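# Move front-row end drills from tray onto the ledge

## Task

Lift the two outermost drills of the tray's front row (the one at the far left and the one at the far right) out of the tray and set both on the ledge just in front of the tray, while every other drill stays seated in the tray.

## Robot and tools

Robot: two arms, left_arm and right_arm, each ending in a five-finger hand (right_arm a right hand, left_arm its mirror image). Calibrated bases in the scene frame: left_arm (-0.046, +0.355, 0) m, right_arm (-0.039, -0.374, 0) m, both facing nearly along +x. A post stands on the floor behind them. Loose things may occasionally get nudged.

Frame: all positions, velocities and offsets use the scene frame. Origin is at table-top height, halfway between the nominal bases; +x runs out over the table, +z is up, and left_arm sits on the +y side (not the same as image left). Printed poses may be off by a few cm, more at long reach.

Hand point: a spot 0.05 m in front of the palm and 0.15 m out from the wrist flange. Its +z runs along straight fingers, +y out of the palm, +x across the palm away from the thumb on the right hand (toward the thumb on the left). Straight fingers extend 0.06-0.07 m past it, 0.06 m behind it along -y. A wrist bracket on the little-finger side can strike things; with fingers level the wrist may dip below the hand point and reach the table first.

Row layout (shared by execute_actions and move): 28 numbers, each in [-1, 1]. First left_arm: dx, dy, dz, rx, ry, rz, then thumb_turn, thumb_bend, index, middle, ring, little, force_limit, speed. Then right_arm in the same 14-number order. The six pose numbers are an offset, not a pose: measured from that arm's Hand target at the start of the action or move, along scene axes, with 1.0 = 0.6 m or 180 degrees; rx, ry, rz form a single rotation vector about the Hand target's position. Six zeros request no new motion for that arm. Hand numbers are absolute targets: -1 open/straight, +1 closed/curled (thumb_turn +1 puts the thumb opposite the fingers). force_limit maps -1..+1 to about 0..10 N at the fingertip (0..15 N for the two thumb motors). speed rises linearly from near zero at -1 to full at +0.48 and stays full above; full speed crosses a finger's range in 0.49 s. There is no 'no change' value: to leave a hand alone, resend the eight hand numbers of its last executed row (or, before any, its hand_measured plus hand_force_limit and hand_speed).

execute_actions: actions is a list of actions; each action is up to 15 rows, one per 1/30 s step; a short action repeats its last row to step 15. Every row in an action counts from the same start pose; the next action starts from the new Hand target, so repeated offsets accumulate. cameras: list of names (cam_high, cam_left_wrist, cam_right_wrist), ["all"], or []; default gives images only for an empty actions list.

move: target is one row or a list of up to 15 rows; every row's offsets count from the Hand targets at the call's start. Straight-line path, shorter rotation. speed in m/s, 0.002-3.6 (default 0.25), turns up to twice that in rad/s; one value or one per target. blend in m rounds corners in a list (0 = stop at each). stop_force in N, 3-120, ends an arm's path on a push against its motion; hand numbers must then match across the list; zero (default true) rezeroes the force sensor first. blocking=false returns after 0.5 s while motion continues (not allowed with stop_force). Capped at 10 s total. Result adds a move: line: done, off_target, moving, held or fault, plus limits=paced (pose clipped) or limits=held (steps withheld).

wait: seconds 0-3600, no new commands. stop: brakes a running move. zoom_image: camera and region [x0, y0, x1, y1] in pixels, up to 504x504, on the latest image (each camera is 672x504). show_instructions: shows the reference pages. zero_wrist_force: arm = left_arm or right_arm. finished_scene: ends the scene (scene 1), irreversible.

Result lines: end_effector_position (m), end_effector_quat_wxyz, velocities; Hand target (the last commanded pose, which the hand often stops short of; resend the gap as an offset); hand_measured, hand_stopped_by (moving, target, force, stalled, fault) and hand_load_n, six values each in motor order; hand_force_limit, hand_speed; Wrist force and Wrist torque in the flange's own axes plus a peak line; Joint positions and torques; motor temperatures.

Gripping: with the thumb turned in, the hand wraps objects about 0.035-0.065 m thick, or handles down to about 0.025 m; thumb tip against index pad can pinch light items up to about 0.08 m. A motor moves only when its target changes by 0.002 or more, stops at its target or at force_limit, then locks. For a soft grip close at speed -0.94 or below. A lost grip shows as hand_load_n falling near 0.

Limits and hazards: orientation commands are clipped to 32 degrees from the current one per step. A clearance check blocks arm poses too close to the other arm; arms hitting each other can fail the scene. Contact torque beyond joint limits (142 N m for shoulder and elbow, 26.6 N m for wrists) or about 150 N outside force halts the arm for 10 s. Motors at 70 °C warn, at 85 °C the arm brakes for 30-60 s. Keep wrists away from their base's first axis. Approach slowly near contact; arms are stiff. Avoid dropping drills even a few mm, releasing them while moving, slamming, hard pushes, overloading fingers, and anything leaving the table.

Each tool is called after "Call:" by a JSON object that holds its "op" and its "data", one argument or row to a line.

Reference images:

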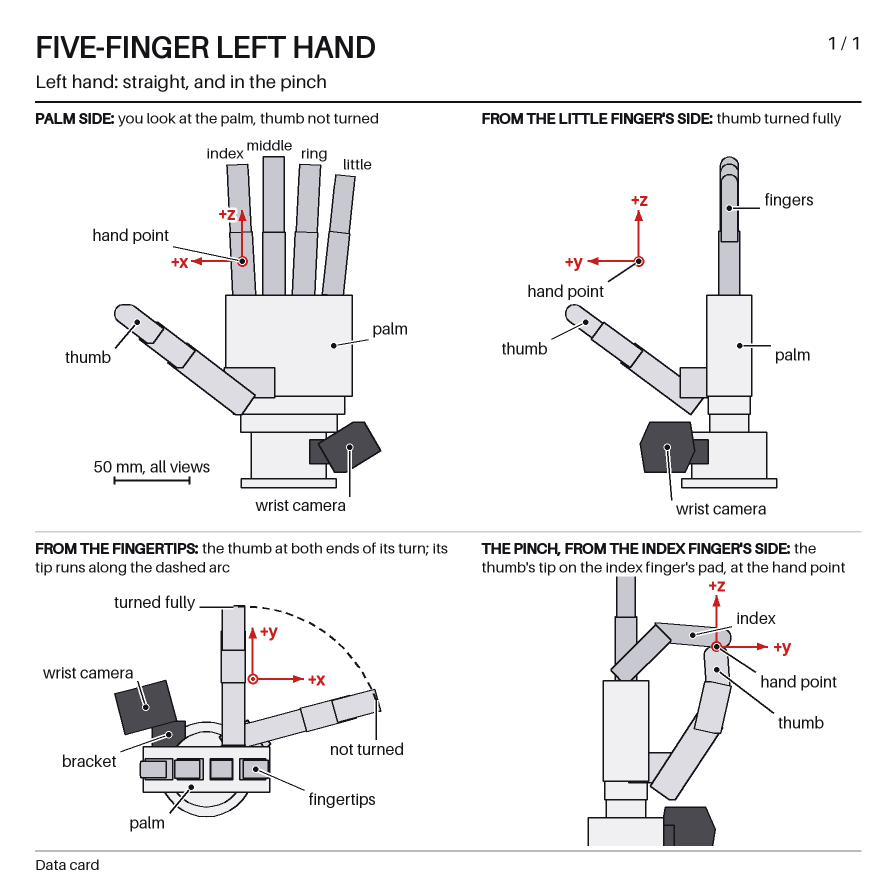

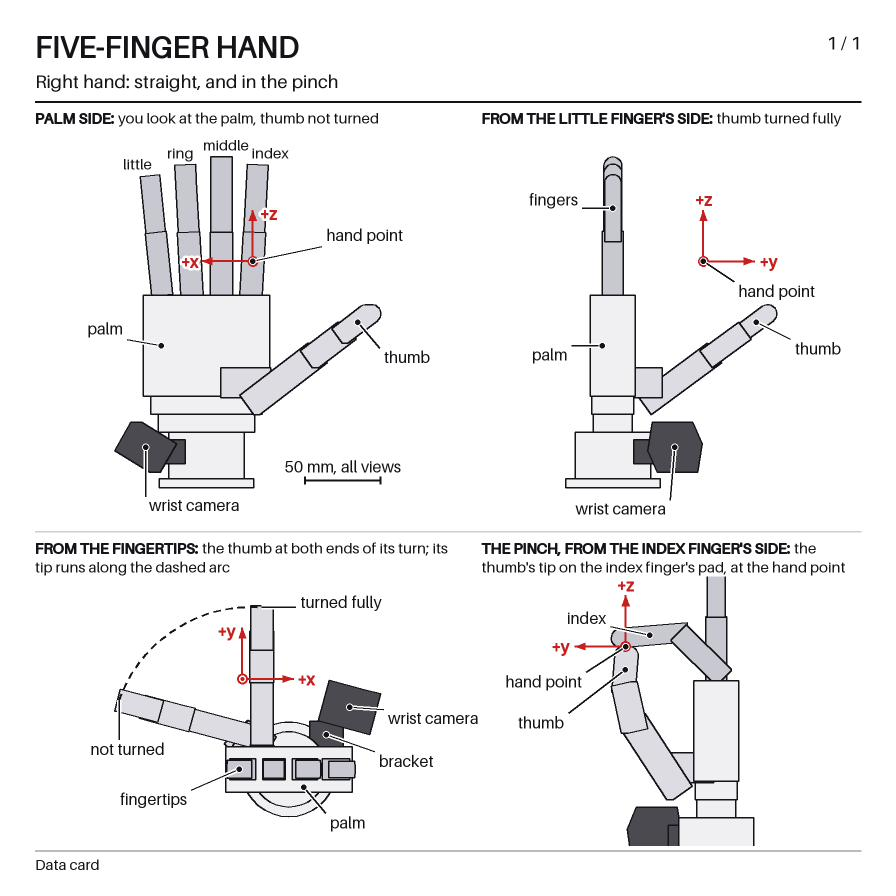

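## Session

Call:
{"op": "execute_actions", "data": {
  "actions": []
}}

Scene clock: 0.00 s.
left_arm: end_effector_position=(+0.5004, +0.2160, +0.3724) hand_measured=(-1.000, -1.000, -1.000, -1.000, -1.000, -1.000) hand_load_n=(-0.5, +0.0, +0.0, +0.0, +0.0, +0.0) hand_stopped_by=(target, target, target, target, target, target) hand_force_limit=0.00 hand_speed=-0.80 end_effector_quat_wxyz=(-0.371, +0.890, -0.015, +0.265) | right_arm: end_effector_position=(+0.1246, -0.0329, +0.1478) hand_measured=(-1.000, -1.000, -1.000, -1.000, -1.000, -1.000) hand_load_n=(+0.0, +0.0, +0.0, +0.0, +0.0, +0.0) hand_stopped_by=(target, target, target, target, target, target) hand_force_limit=0.00 hand_speed=-0.80 end_effector_quat_wxyz=(+0.066, +0.997, -0.031, -0.018)
Joint positions: left_arm=[2.813 -1.912 -1.165 1.956 -2.436 1.531] | right_arm=[0.837 -1.075 1.502 1.269 1.629 -3.807]
Joint velocities: within noise
Joint torques (N m): no reading
Motor temperatures (°C): left_arm=[26 33 25 33 37 36] | right_arm=[24 23 30 36 29 34]
Wrist force (N): no reading
Wrist torque (N m): no reading
Wrist force, peak (N): no reading
Hand target: left_arm +0.5004, +0.2160, +0.3724; -0.371, +0.890, -0.015, +0.265 | right_arm +0.1246, -0.0329, +0.1478; +0.066, +0.997, -0.031, -0.018

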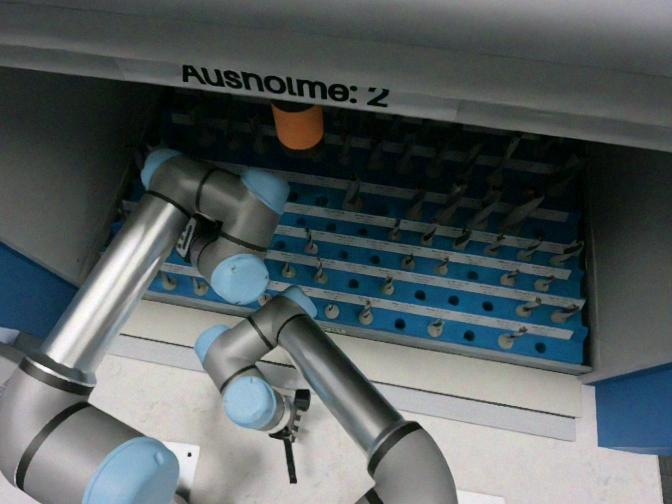

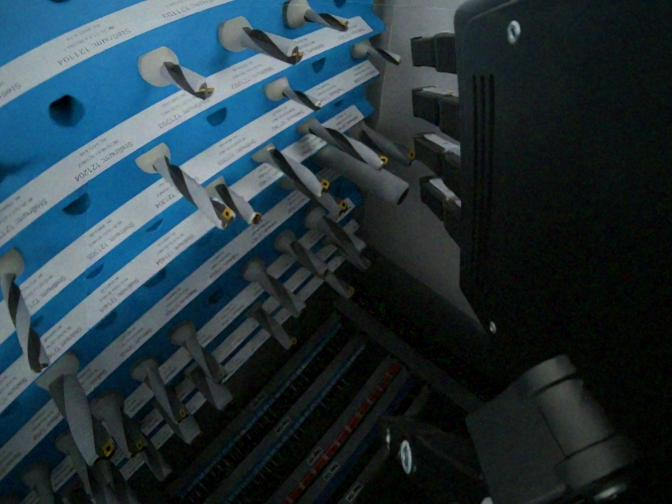

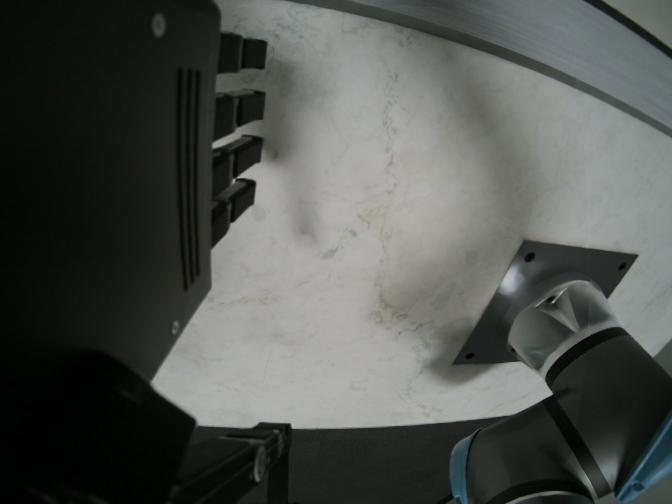

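Call:
{"op": "zoom_image", "data": {
  "camera": "cam_high",
  "region": [80, 180, 340, 380]
}}

Call:
{"op": "zoom_image", "data": {
  "camera": "cam_high",
  "region": [340, 180, 620, 390]
}}

Call:
{"op": "zoom_image", "data": {
  "camera": "cam_left_wrist",
  "region": [0, 0, 440, 504]
}}

Scaled by 1.938 from the camera's image (finer frame: 960x720).

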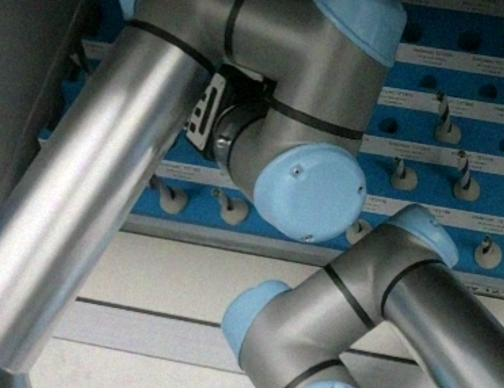

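Scaled by 1.800 from the camera's image (finer frame: 960x720).

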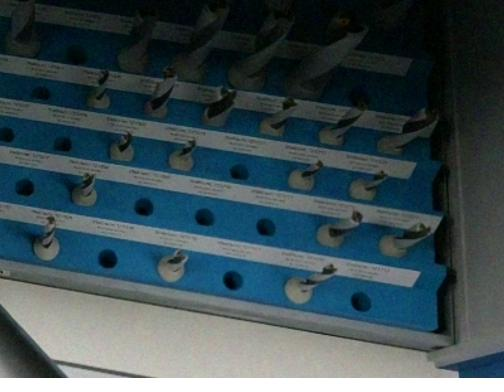

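Scaled by 1.000.

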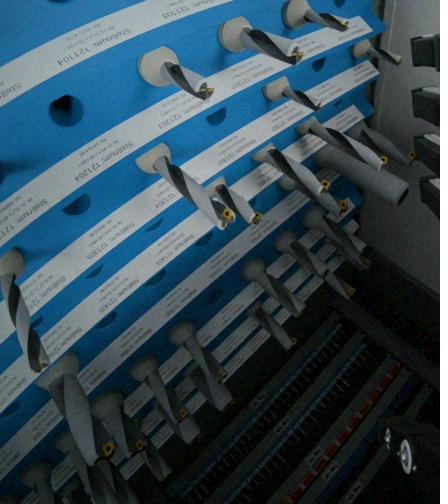

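Call:
{"op": "zoom_image", "data": {
  "camera": "cam_high",
  "region": [160, 40, 440, 250]
}}

Call:
{"op": "zoom_image", "data": {
  "camera": "cam_high",
  "region": [400, 60, 672, 264]
}}

Scaled by 1.800 from the camera's image (finer frame: 960x720).

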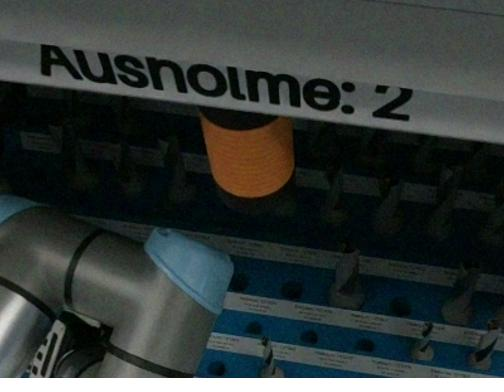

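Scaled by 1.853 from the camera's image (finer frame: 960x720).

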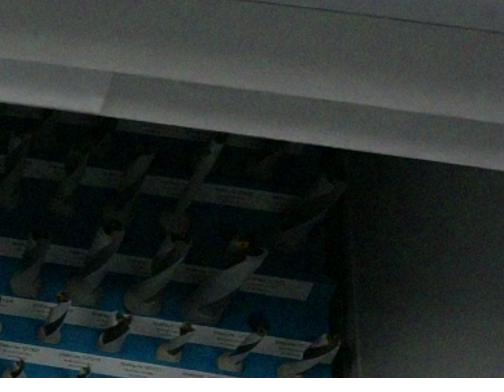

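Call:
{"op": "move", "data": {
  "target": [-0.3, 0.2, 0.1, 0,0,0, -1,-1,-1,-1,-1,-1,0,-0.8, 0,0,0,0,0,0, -1,-1,-1,-1,-1,-1,0,-0.8],
  "speed": 0.15,
  "cameras": ["all"]
}}

Scene clock: 78.97 s.
left_arm: end_effector_position=(+0.3205, +0.3360, +0.4324) hand_measured=(-1.000, -1.000, -1.000, -1.000, -1.000, -1.000) hand_load_n=(-0.5, -0.5, +0.0, -0.5, +0.0, +0.0) hand_stopped_by=(target, target, target, target, target, target) hand_force_limit=0.00 hand_speed=-0.80 end_effector_quat_wxyz=(-0.371, +0.890, -0.015, +0.265) | right_arm: end_effector_position=(+0.1246, -0.0329, +0.1478) hand_measured=(-1.000, -1.000, -1.000, -1.000, -1.000, -1.000) hand_load_n=(+0.0, +0.0, +0.0, +0.0, +0.0, +0.0) hand_stopped_by=(target, target, target, target, target, target) hand_force_limit=0.00 hand_speed=-0.80 end_effector_quat_wxyz=(+0.066, +0.997, -0.031, -0.018)
Joint positions: left_arm=[3.103 -1.342 -1.562 2.028 -2.277 1.875] | right_arm=[0.837 -1.075 1.502 1.269 1.629 -3.807]
Joint torques (N m): left_arm=[4.25 20.62 24.57 -0.92 -2.94 -0.41] | right_arm=[-1.86 -36.78 -16.53 3.02 -0.08 0.17]
Wrist force (N): left_arm=[-0.2 -0.2 -0.2] | right_arm=[-0.1 -0.3 -0.1]
Wrist torque (N m): left_arm=[-0.02 0.01 0.05] | right_arm=[-0.03 0.02 -0.01]
Wrist force, peak (N): left_arm=[-1.2 -1.5 -0.5] | right_arm=[0.2 0.0 -0.5]
Hand target: left_arm +0.3204, +0.3360, +0.4324; -0.371, +0.890, -0.015, +0.265 | right_arm +0.1246, -0.0329, +0.1478; +0.066, +0.997, -0.031, -0.018
Off the commanded pose: left_arm 0.000 m, 0 deg | right_arm 0.000 m, 0 deg.
move: done

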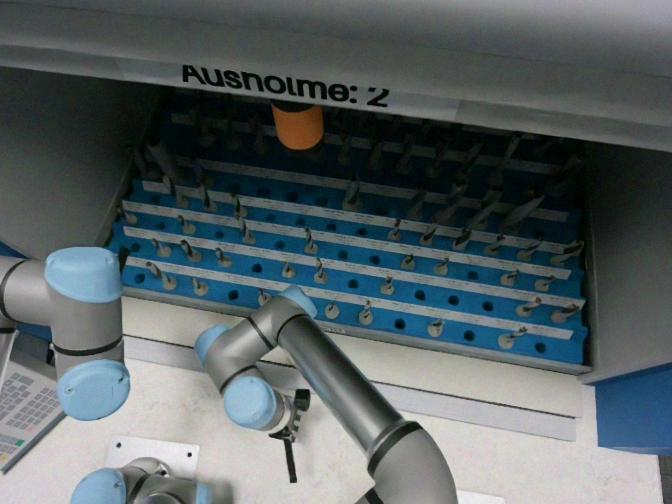

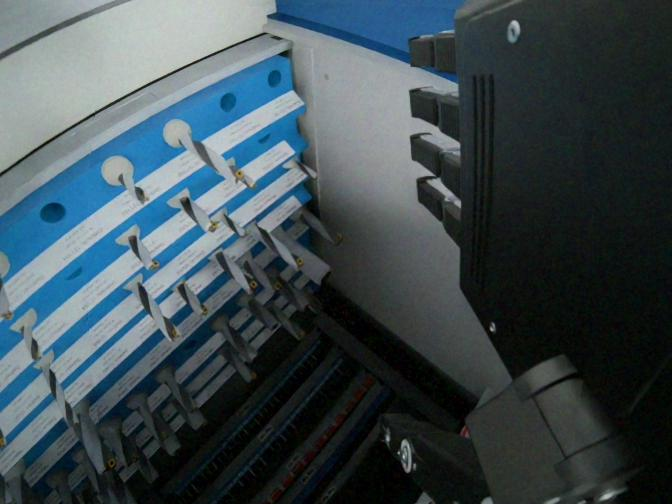

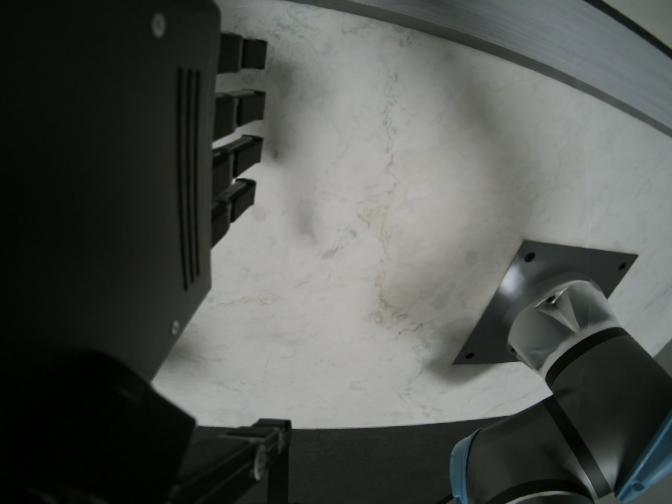

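Call:
{"op": "zoom_image", "data": {
  "camera": "cam_high",
  "region": [90, 140, 350, 340]
}}

Call:
{"op": "zoom_image", "data": {
  "camera": "cam_high",
  "region": [420, 240, 620, 400]
}}

Call:
{"op": "zoom_image", "data": {
  "camera": "cam_left_wrist",
  "region": [0, 20, 340, 280]
}}

Scaled by 1.938 from the camera's image (finer frame: 960x720).

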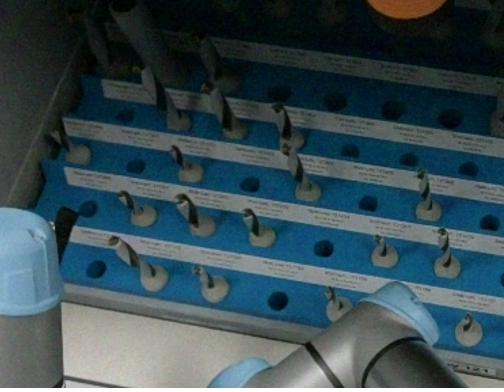

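Scaled by 2.520 from the camera's image (finer frame: 960x720).

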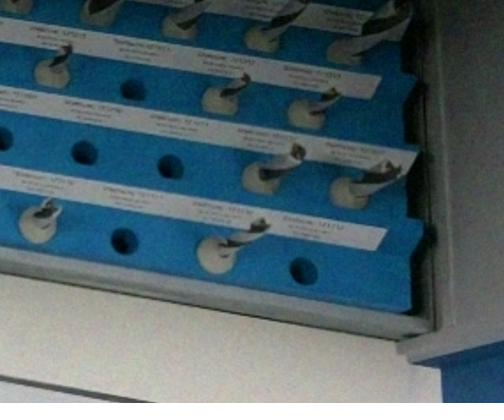

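Scaled by 1.482 from the camera's image (finer frame: 960x720).

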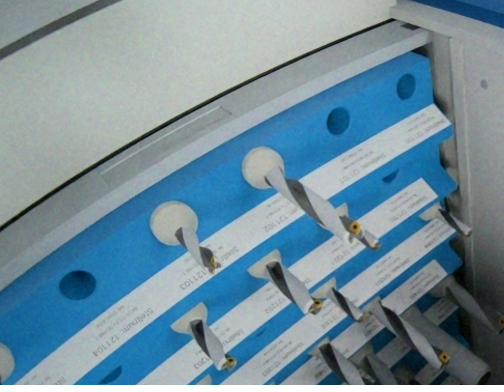

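Call:
{"op": "move", "data": {
  "target": [0,0,0,0,0,0, -1,-1,-1,-1,-1,-1,0,-0.8, 0,-0.2,0.4,0,0,0, -1,-1,-1,-1,-1,-1,0,-0.8],
  "speed": 0.2,
  "cameras": ["all"]
}}

Scene clock: 208.83 s.
left_arm: end_effector_position=(+0.3204, +0.3360, +0.4324) hand_measured=(-1.000, -1.000, -1.000, -1.000, -1.000, -1.000) hand_load_n=(-0.5, +0.0, +0.0, +0.0, +0.0, +0.0) hand_stopped_by=(target, target, target, target, target, target) hand_force_limit=0.00 hand_speed=-0.80 end_effector_quat_wxyz=(-0.371, +0.890, -0.015, +0.265) | right_arm: end_effector_position=(+0.1247, -0.1528, +0.3877) hand_measured=(-1.000, -1.000, -1.000, -1.000, -1.000, -1.000) hand_load_n=(+0.0, +0.0, +0.0, +0.0, +0.0, +0.0) hand_stopped_by=(target, target, target, target, target, target) hand_force_limit=0.00 hand_speed=-0.80 end_effector_quat_wxyz=(+0.066, +0.997, -0.032, -0.018)
Joint positions: left_arm=[3.103 -1.342 -1.562 2.028 -2.277 1.876] | right_arm=[0.616 -1.433 1.351 1.762 1.655 -4.027]
Joint torques (N m): left_arm=[0.84 16.94 25.97 -3.35 -0.26 -0.06] | right_arm=[2.16 -21.18 -8.81 4.65 -1.76 0.19]
Wrist force (N): left_arm=[-0.4 -0.3 -0.3] | right_arm=[-0.4 -0.1 -0.2]
Wrist torque (N m): left_arm=[-0.03 0.04 0.04] | right_arm=[0.00 0.06 -0.05]
Wrist force, peak (N): left_arm=[-0.6 -0.4 -0.6] | right_arm=[-0.3 0.9 -1.7]
Hand target: left_arm +0.3204, +0.3360, +0.4324; -0.371, +0.890, -0.015, +0.265 | right_arm +0.1246, -0.1529, +0.3878; +0.066, +0.997, -0.031, -0.018
Off the commanded pose: left_arm 0.000 m, 0 deg | right_arm 0.000 m, 0 deg.
move: done

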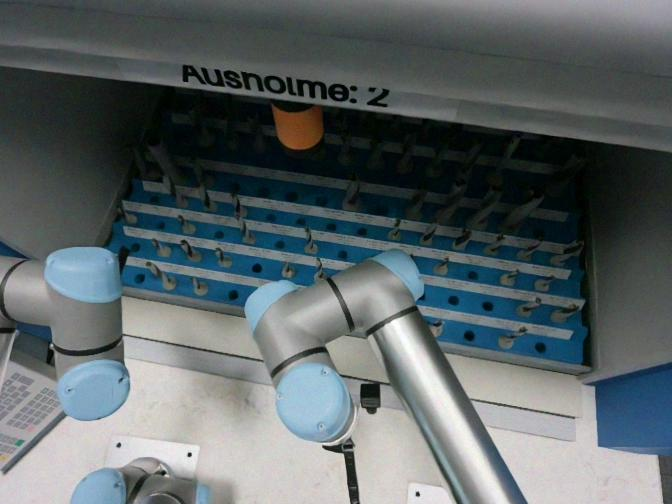

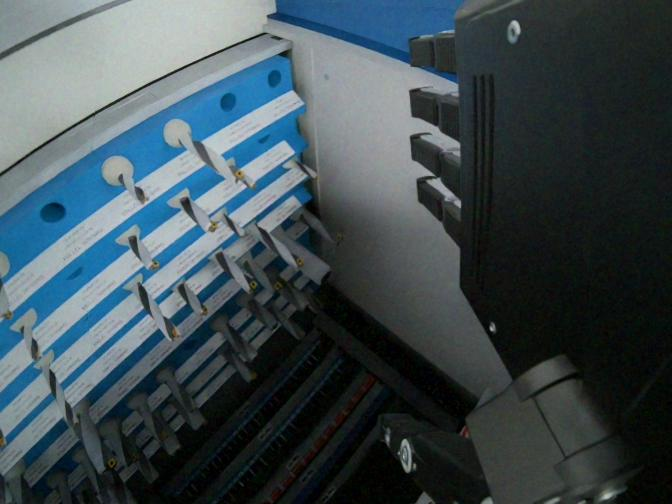

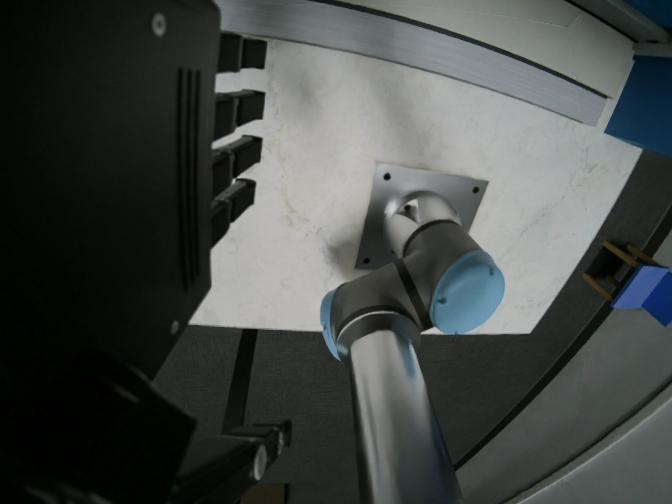

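Call:
{"op": "move", "data": {
  "target": [0,0,0,0,0,0, -1,-1,-1,-1,-1,-1,0,-0.8, 0.3333,-0.1667,0.0333,0,0,0, -1,-1,-1,-1,-1,-1,0,-0.8],
  "speed": 0.2,
  "cameras": ["all"]
}}

Scene clock: 216.50 s.
left_arm: end_effector_position=(+0.3204, +0.3360, +0.4324) hand_measured=(-1.000, -1.000, -1.000, -1.000, -1.000, -1.000) hand_load_n=(+0.0, +0.0, +0.0, +0.0, +0.0, +0.0) hand_stopped_by=(target, target, target, target, target, target) hand_force_limit=0.00 hand_speed=-0.80 end_effector_quat_wxyz=(-0.371, +0.890, -0.015, +0.265) | right_arm: end_effector_position=(+0.3245, -0.2529, +0.4078) hand_measured=(-1.000, -1.000, -1.000, -1.000, -1.000, -1.000) hand_load_n=(+0.0, +0.0, +0.0, +0.0, +0.0, +0.0) hand_stopped_by=(target, target, target, target, target, target) hand_force_limit=0.00 hand_speed=-0.80 end_effector_quat_wxyz=(+0.066, +0.997, -0.031, -0.018)
Joint positions: left_arm=[3.103 -1.342 -1.562 2.028 -2.277 1.876] | right_arm=[0.182 -1.195 0.983 1.846 1.693 -4.462]
Joint torques (N m): left_arm=[-7.66 9.16 25.33 -3.12 -3.24 -2.06] | right_arm=[-7.15 -29.31 -19.38 1.05 -1.88 -1.24]
Wrist force (N): left_arm=[-0.3 -0.3 -0.5] | right_arm=[-0.3 -0.4 -0.5]
Wrist torque (N m): left_arm=[-0.01 0.02 0.04] | right_arm=[-0.01 0.06 -0.04]
Wrist force, peak (N): left_arm=[-0.4 -0.7 -0.5] | right_arm=[-1.8 -1.1 -0.2]
Hand target: left_arm +0.3204, +0.3360, +0.4324; -0.371, +0.890, -0.015, +0.265 | right_arm +0.3246, -0.2529, +0.4077; +0.066, +0.997, -0.031, -0.018
Off the commanded pose: left_arm 0.000 m, 0 deg | right_arm 0.000 m, 0 deg.
move: done

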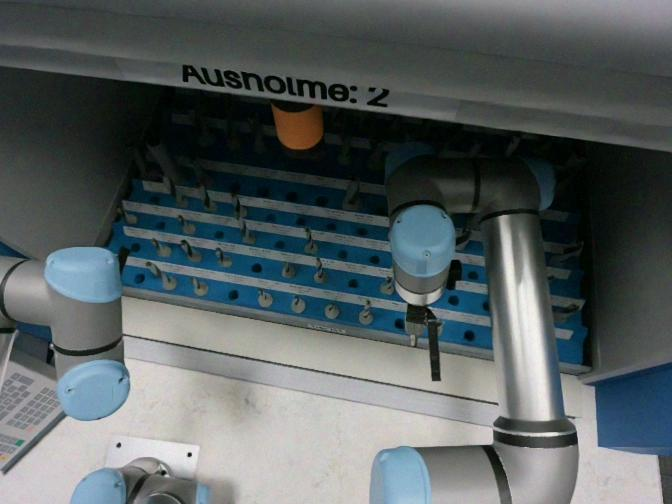

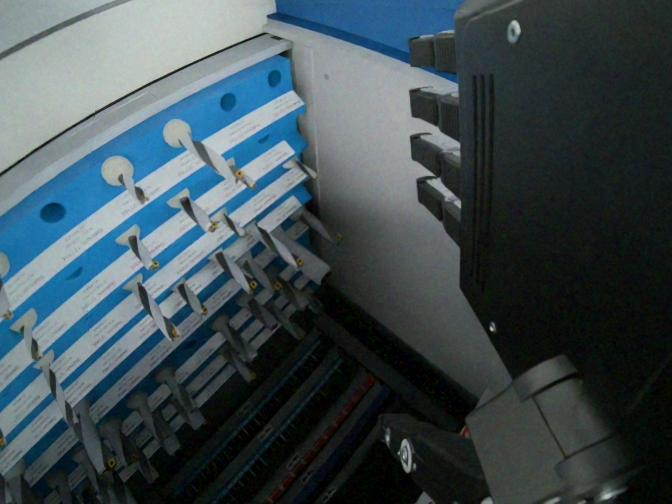

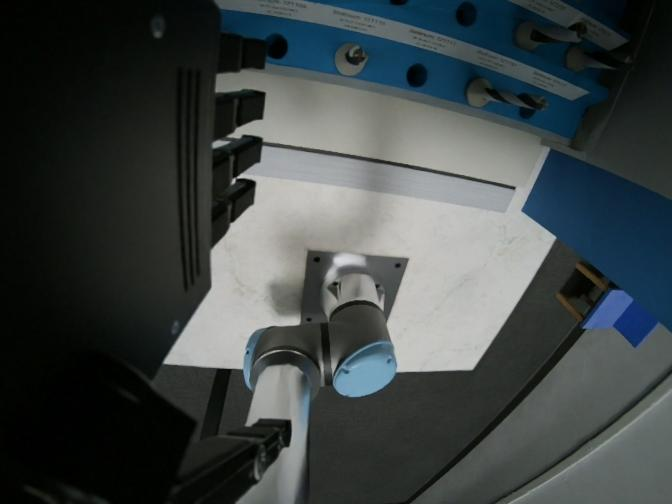

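Call:
{"op": "move", "data": {
  "target": [0,0,0,0,0,0, -1,-1,-1,-1,-1,-1,0,-0.8, -0.0333,-0.12,0.05,0,-0.177,0, -1,-1,-1,-1,-1,-1,0,-0.8],
  "speed": 0.2,
  "cameras": ["all"]
}}

Scene clock: 364.43 s.
left_arm: end_effector_position=(+0.3204, +0.3360, +0.4324) hand_measured=(-1.000, -1.000, -1.000, -1.000, -1.000, -1.000) hand_load_n=(+0.0, +0.0, +0.0, +0.0, +0.0, +0.0) hand_stopped_by=(target, target, target, target, target, target) hand_force_limit=0.00 hand_speed=-0.80 end_effector_quat_wxyz=(-0.371, +0.890, -0.015, +0.265) | right_arm: end_effector_position=(+0.3046, -0.3249, +0.4377) hand_measured=(-1.000, -1.000, -1.000, -1.000, -1.000, -1.000) hand_load_n=(+0.0, +0.0, +0.0, +0.0, +0.0, +0.0) hand_stopped_by=(target, target, target, target, target, target) hand_force_limit=0.00 hand_speed=-0.80 end_effector_quat_wxyz=(+0.055, +0.964, -0.048, +0.256)
Joint positions: left_arm=[3.103 -1.342 -1.562 2.028 -2.277 1.876] | right_arm=[0.022 -1.631 1.304 1.386 1.714 -4.626]
Joint torques (N m): left_arm=[-8.04 3.9 24.45 -3.41 -3.48 -2.13] | right_arm=[5.97 -21.5 -29.15 0.94 2.03 1.26]
Wrist force (N): left_arm=[-0.4 -0.3 -0.3] | right_arm=[-0.9 0.3 -0.3]
Wrist torque (N m): left_arm=[-0.02 0.04 0.04] | right_arm=[0.03 0.06 0.03]
Wrist force, peak (N): left_arm=[-0.5 -0.7 -0.2] | right_arm=[-1.3 0.9 -0.4]
Hand target: left_arm +0.3204, +0.3360, +0.4324; -0.371, +0.890, -0.015, +0.265 | right_arm +0.3046, -0.3249, +0.4377; +0.055, +0.964, -0.048, +0.256
Off the commanded pose: left_arm 0.000 m, 0 deg | right_arm 0.000 m, 0 deg.
move: done

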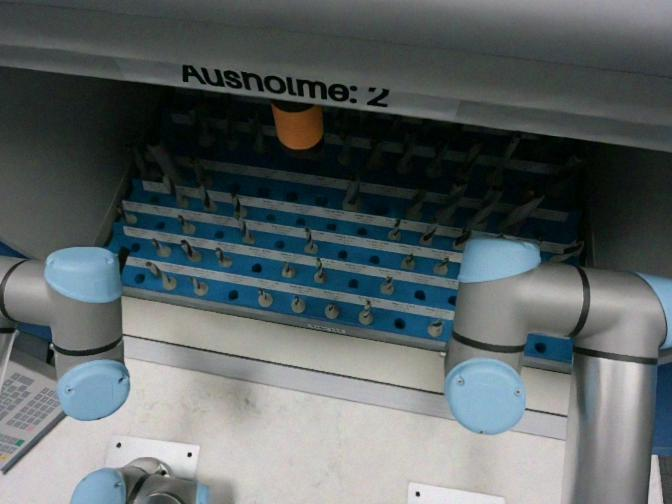

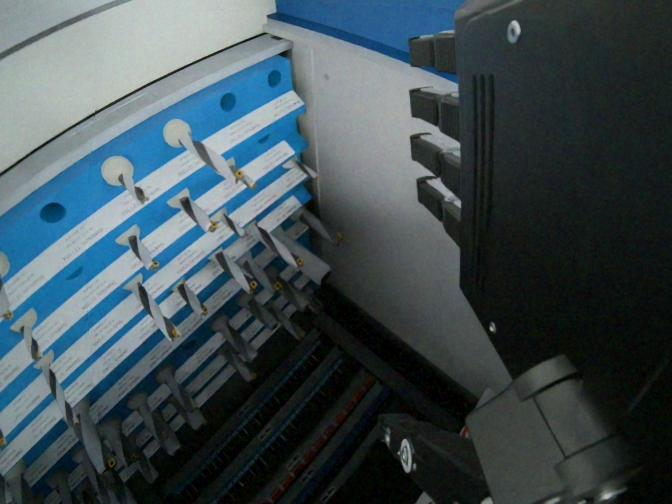

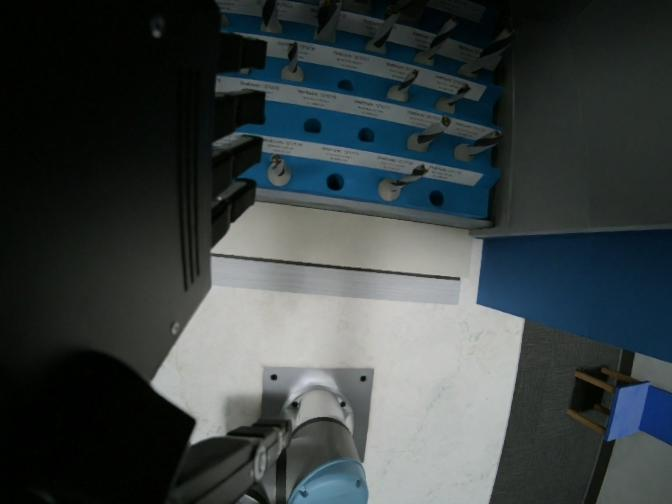

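Call:
{"op": "zoom_image", "data": {
  "camera": "cam_right_wrist",
  "region": [240, 100, 520, 310]
}}

Call:
{"op": "zoom_image", "data": {
  "camera": "cam_high",
  "region": [100, 230, 380, 440]
}}

Scaled by 1.800 from the camera's image (finer frame: 960x720).

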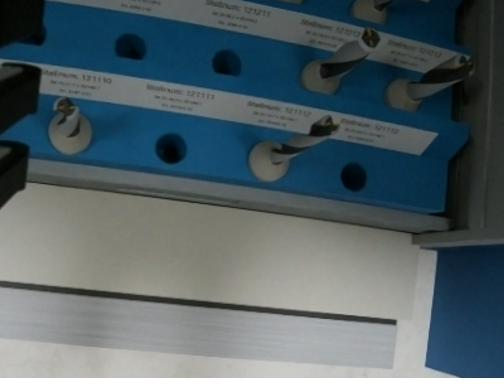

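Scaled by 1.800 from the camera's image (finer frame: 960x720).

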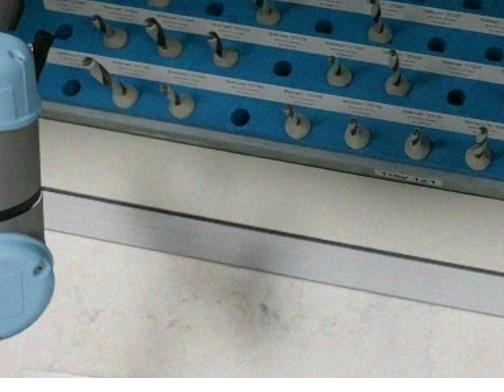

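Call:
{"op": "move", "data": {
  "target": [0,0,0,0,0,0, -1,-1,-1,-1,-1,-1,0,-0.8, 0.0923,-0.0585,0.0205,0.1798,-0.3044,0.3491, -1,-1,-1,-1,-1,-1,0,-0.8],
  "speed": 0.2,
  "cameras": ["all"]
}}

Scene clock: 565.03 s.
left_arm: end_effector_position=(+0.3204, +0.3360, +0.4324) hand_measured=(-1.000, -1.000, -1.000, -1.000, -1.000, -1.000) hand_load_n=(-0.5, +0.0, -0.5, +0.0, +0.0, +0.0) hand_stopped_by=(target, target, target, target, target, target) hand_force_limit=0.00 hand_speed=-0.80 end_effector_quat_wxyz=(-0.371, +0.890, -0.015, +0.265) | right_arm: end_effector_position=(+0.3615, -0.3591, +0.4500) hand_measured=(-1.000, -1.000, -1.000, -1.000, -1.000, -1.000) hand_load_n=(+0.0, +0.0, +0.0, +0.0, +0.0, +0.0) hand_stopped_by=(target, target, target, target, target, target) hand_force_limit=0.00 hand_speed=-0.80 end_effector_quat_wxyz=(-0.185, +0.802, +0.181, +0.539)
Joint positions: left_arm=[3.103 -1.342 -1.562 2.028 -2.277 1.876] | right_arm=[-1.059 -1.949 1.936 1.686 0.361 -6.285]
Joint torques (N m): left_arm=[-8.52 3.88 24.69 -2.93 -3.59 -2.11] | right_arm=[-8.42 -9.63 -7.97 1.06 -3.23 1.72]
Wrist force (N): left_arm=[-0.2 -0.4 -0.3] | right_arm=[-1.2 1.4 -0.4]
Wrist torque (N m): left_arm=[-0.06 0.00 0.05] | right_arm=[0.10 0.08 0.17]
Wrist force, peak (N): left_arm=[-0.6 -0.4 -0.5] | right_arm=[-1.5 1.9 -0.5]
Hand target: left_arm +0.3204, +0.3360, +0.4324; -0.371, +0.890, -0.015, +0.265 | right_arm +0.3600, -0.3600, +0.4500; -0.335, +0.639, +0.334, +0.607
Off the commanded pose: left_arm 0.000 m, 0 deg | right_arm 0.002 m, 36 deg; orientation clipped.
joint sent to its limit (right arm) — joint 6 (wrist 3), lower limit. The joint targets are off in orientation, not in position.
move: off_target (right_arm); limits=paced

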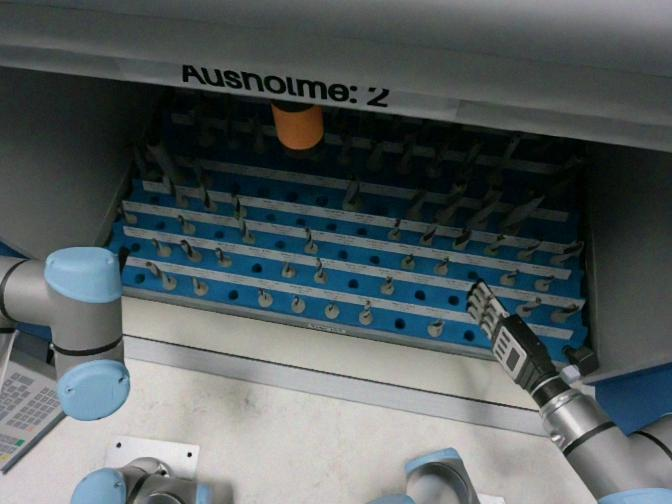

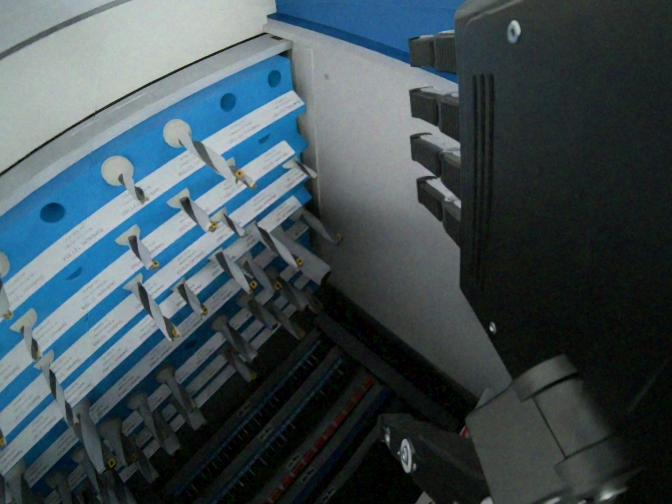

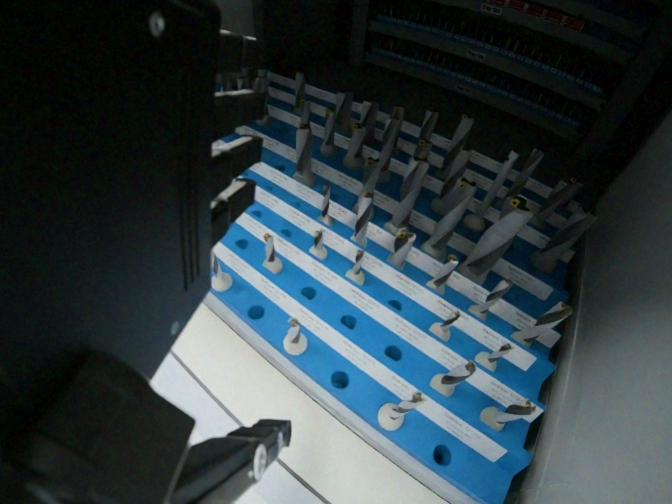

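Call:
{"op": "zoom_image", "data": {
  "camera": "cam_right_wrist",
  "region": [300, 320, 560, 504]
}}

Call:
{"op": "zoom_image", "data": {
  "camera": "cam_right_wrist",
  "region": [200, 200, 420, 460]
}}

Scaled by 1.938 from the camera's image (finer frame: 960x720).

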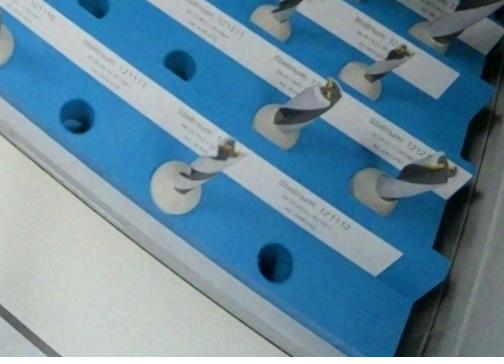

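Scaled by 1.938 from the camera's image (finer frame: 960x720).

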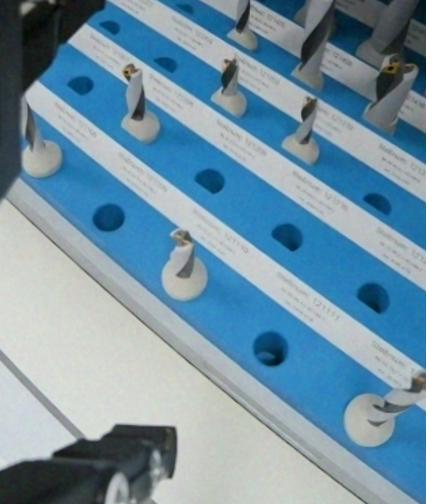

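Call:
{"op": "move", "data": {
  "target": [
    [0,0,0,0,0,0, -1,-1,-1,-1,-1,-1,0,-0.8, 0.033,0.1,0.133,0.368,0.556,-0.0267, -1,-1,-1,-1,-1,-1,0,-0.8],
    [0,0,0,0,0,0, -1,-1,-1,-1,-1,-1,0,-0.8, 0.033,0.1,0.133,-0.368,-0.556,0.0267, -1,-1,-1,-1,-1,-1,0,-0.8],
    [0,0,0,0,0,0, -1,-1,-1,-1,-1,-1,0,-0.8, 0.033,0.1,0.133,0,0,0, -1,-1,-1,-1,-1,-1,0,-0.8]
  ],
  "speed": 0.45,
  "blend": 0.02,
  "cameras": ["all"]
}}

Scene clock: 659.50 s.
left_arm: end_effector_position=(+0.3204, +0.3360, +0.4324) hand_measured=(-1.000, -1.000, -1.000, -1.000, -1.000, -1.000) hand_load_n=(+0.0, +0.0, +0.0, +0.0, +0.0, +0.0) hand_stopped_by=(target, target, target, target, target, target) hand_force_limit=0.00 hand_speed=-0.80 end_effector_quat_wxyz=(-0.371, +0.890, -0.015, +0.265) | right_arm: end_effector_position=(+0.3798, -0.3000, +0.5299) hand_measured=(-1.000, -1.000, -1.000, -1.000, -1.000, -1.000) hand_load_n=(+0.0, +0.0, +0.0, +0.0, +0.0, +0.0) hand_stopped_by=(target, target, target, target, target, target) hand_force_limit=0.00 hand_speed=-0.80 end_effector_quat_wxyz=(-0.335, +0.639, +0.334, +0.607) end_effector_velocity=(+0.000, -0.001, +0.000) end_effector_angular_velocity=(+0.003, +0.005, -0.001)
Joint positions: left_arm=[3.103 -1.342 -1.562 2.028 -2.277 1.876] | right_arm=[-0.965 -1.949 2.168 2.819 0.381 -1.451]
Joint velocities: left_arm=[within noise] | right_arm=[-0.002 0 0 0 0.001 0.005]
Joint torques (N m): left_arm=[-7.36 2.64 24.06 -2.74 -3.25 -2.49] | right_arm=[-9.2 -13.68 -5.39 2.89 1.61 1.53]
Wrist force (N): left_arm=[-0.4 -0.3 -0.4] | right_arm=[-1.5 1.9 -0.7]
Wrist torque (N m): left_arm=[-0.03 0.03 0.03] | right_arm=[0.19 0.16 0.28]
Wrist force, peak (N): left_arm=[-0.4 -0.5 -0.7] | right_arm=[-1.6 3.1 -0.4]
Hand target: left_arm +0.3204, +0.3360, +0.4324; -0.371, +0.890, -0.015, +0.265 | right_arm +0.3798, -0.3000, +0.5298; -0.335, +0.639, +0.334, +0.607
Off the commanded pose: left_arm 0.000 m, 0 deg | right_arm 0.000 m, 0 deg.
move: done

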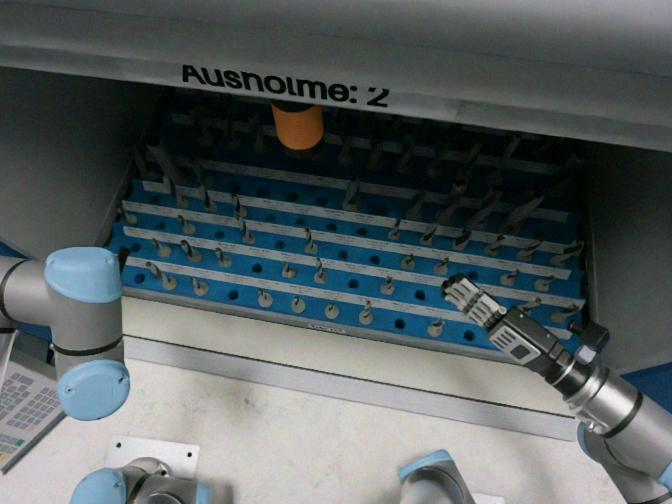

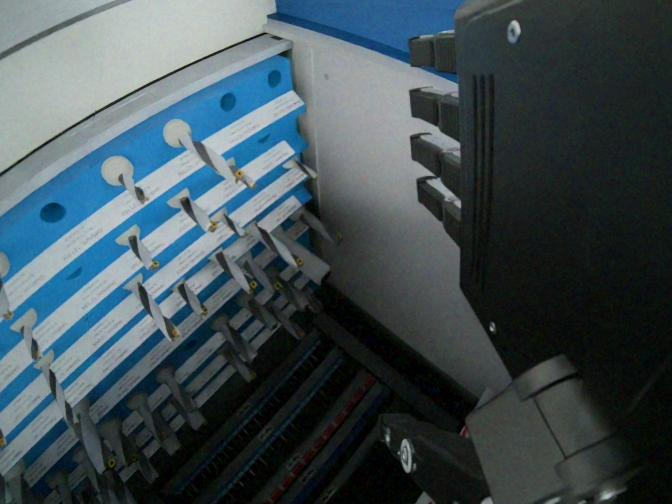

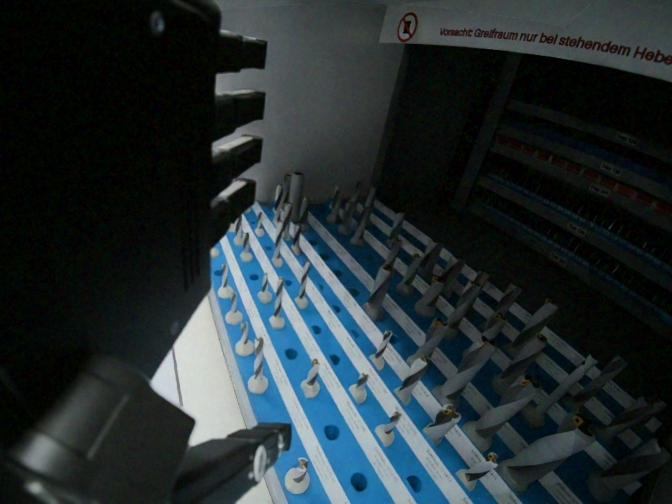

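Call:
{"op": "move", "data": {
  "target": [0,0,0,0,0,0, -1,-1,-1,-1,-1,-1,0,-0.8, -0.0613,-0.135,-0.3333,0,0,0, 1,-0.3,-1,-1,-1,-1,0,-0.5],
  "speed": 0.2,
  "cameras": ["cam_high","cam_right_wrist"]
}}

Scene clock: 735.37 s.
left_arm: end_effector_position=(+0.3204, +0.3360, +0.4324) hand_measured=(-1.000, -1.000, -1.000, -1.000, -1.000, -1.000) hand_load_n=(+0.0, -0.5, +0.0, +0.0, +0.0, +0.0) hand_stopped_by=(target, target, target, target, target, target) hand_force_limit=0.00 hand_speed=-0.80 end_effector_quat_wxyz=(-0.371, +0.890, -0.015, +0.265) | right_arm: end_effector_position=(+0.3430, -0.3810, +0.3299) hand_measured=(+1.000, -0.300, -1.000, -1.000, -1.000, -1.000) hand_load_n=(+0.0, +0.0, +0.0, +0.0, +0.0, +0.0) hand_stopped_by=(target, target, target, target, target, target) hand_force_limit=0.00 hand_speed=-0.50 end_effector_quat_wxyz=(-0.335, +0.639, +0.334, +0.607)
Joint positions: left_arm=[3.103 -1.342 -1.562 2.028 -2.277 1.876] | right_arm=[-1.273 -1.561 2.495 2.147 0.688 -1.501]
Joint torques (N m): left_arm=[-7.72 3.21 25.4 -2.57 -3.22 -2.1] | right_arm=[1.75 -0.64 -25.67 -0.37 1.65 1.57]
Wrist force (N): left_arm=[-0.2 -0.4 -0.4] | right_arm=[-1.9 1.6 -0.8]
Wrist torque (N m): left_arm=[-0.06 0.01 0.05] | right_arm=[0.16 0.19 0.25]
Wrist force, peak (N): left_arm=[-0.5 -0.5 -0.5] | right_arm=[-3.2 1.9 -1.4]
Hand target: left_arm +0.3204, +0.3360, +0.4324; -0.371, +0.890, -0.015, +0.265 | right_arm +0.3430, -0.3810, +0.3299; -0.335, +0.639, +0.334, +0.607
Off the commanded pose: left_arm 0.000 m, 0 deg | right_arm 0.000 m, 0 deg.
move: done

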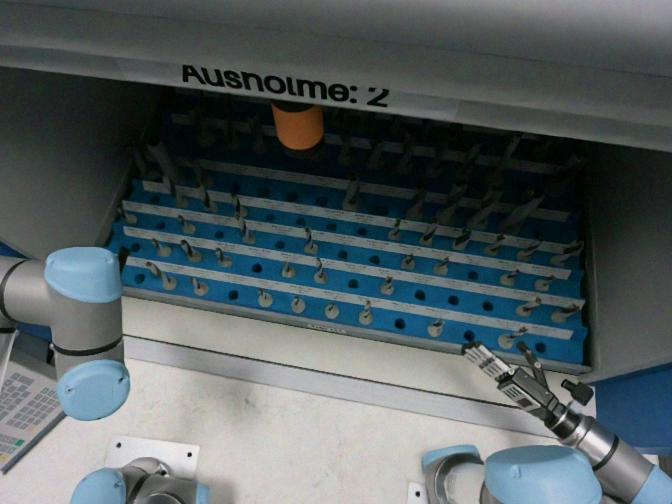

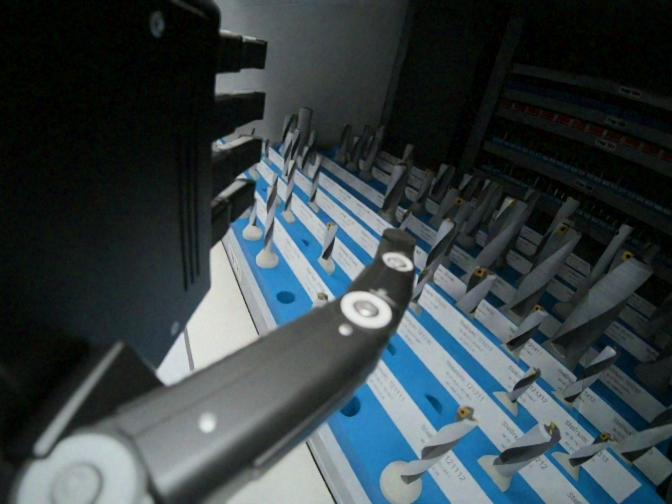

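Call:
{"op": "move", "data": {
  "target": [0,0,0,0,0,0, -1,-1,-1,-1,-1,-1,0,-0.8, 0.0118,-0.0878,-0.0833,0,0,0, 1,-0.3,-1,-1,-1,-1,0,-0.5],
  "speed": 0.15,
  "cameras": ["cam_high","cam_right_wrist"]
}}

Scene clock: 772.70 s.
left_arm: end_effector_position=(+0.3204, +0.3360, +0.4324) hand_measured=(-1.000, -1.000, -1.000, -1.000, -1.000, -1.000) hand_load_n=(+0.0, +0.0, +0.0, +0.0, +0.0, +0.0) hand_stopped_by=(target, target, target, target, target, target) hand_force_limit=0.00 hand_speed=-0.80 end_effector_quat_wxyz=(-0.371, +0.890, -0.015, +0.265) | right_arm: end_effector_position=(+0.3501, -0.4337, +0.2799) hand_measured=(+1.000, -0.300, -1.000, -1.000, -1.000, -1.000) hand_load_n=(+0.0, +0.0, +0.0, +0.0, +0.0, +0.0) hand_stopped_by=(target, target, target, target, target, target) hand_force_limit=0.00 hand_speed=-0.50 end_effector_quat_wxyz=(-0.335, +0.639, +0.334, +0.607)
Joint positions: left_arm=[3.103 -1.342 -1.562 2.028 -2.277 1.876] | right_arm=[-1.305 -1.309 2.415 1.976 0.72 -1.504]
Joint torques (N m): left_arm=[-7.79 5.28 24.49 -2.56 -3.32 -2.11] | right_arm=[8.74 -8.54 3.84 0.83 -2.28 -0.91]
Wrist force (N): left_arm=[-0.3 -0.3 -0.3] | right_arm=[-1.6 1.8 -0.9]
Wrist torque (N m): left_arm=[-0.03 0.02 0.05] | right_arm=[0.20 0.14 0.28]
Wrist force, peak (N): left_arm=[-0.6 -0.6 -0.6] | right_arm=[-2.5 2.5 -1.7]
Hand target: left_arm +0.3204, +0.3360, +0.4324; -0.371, +0.890, -0.015, +0.265 | right_arm +0.3501, -0.4337, +0.2799; -0.335, +0.639, +0.334, +0.607
Off the commanded pose: left_arm 0.000 m, 0 deg | right_arm 0.000 m, 0 deg.
move: done

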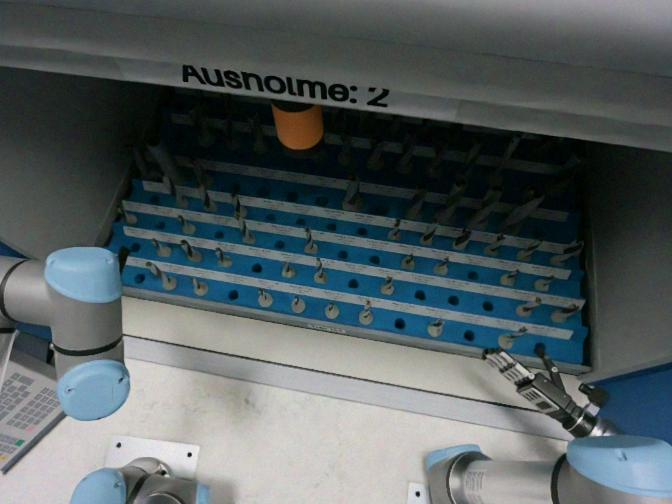

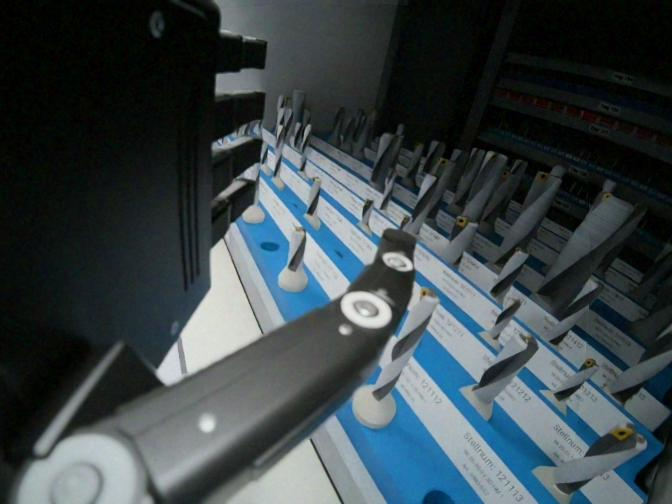

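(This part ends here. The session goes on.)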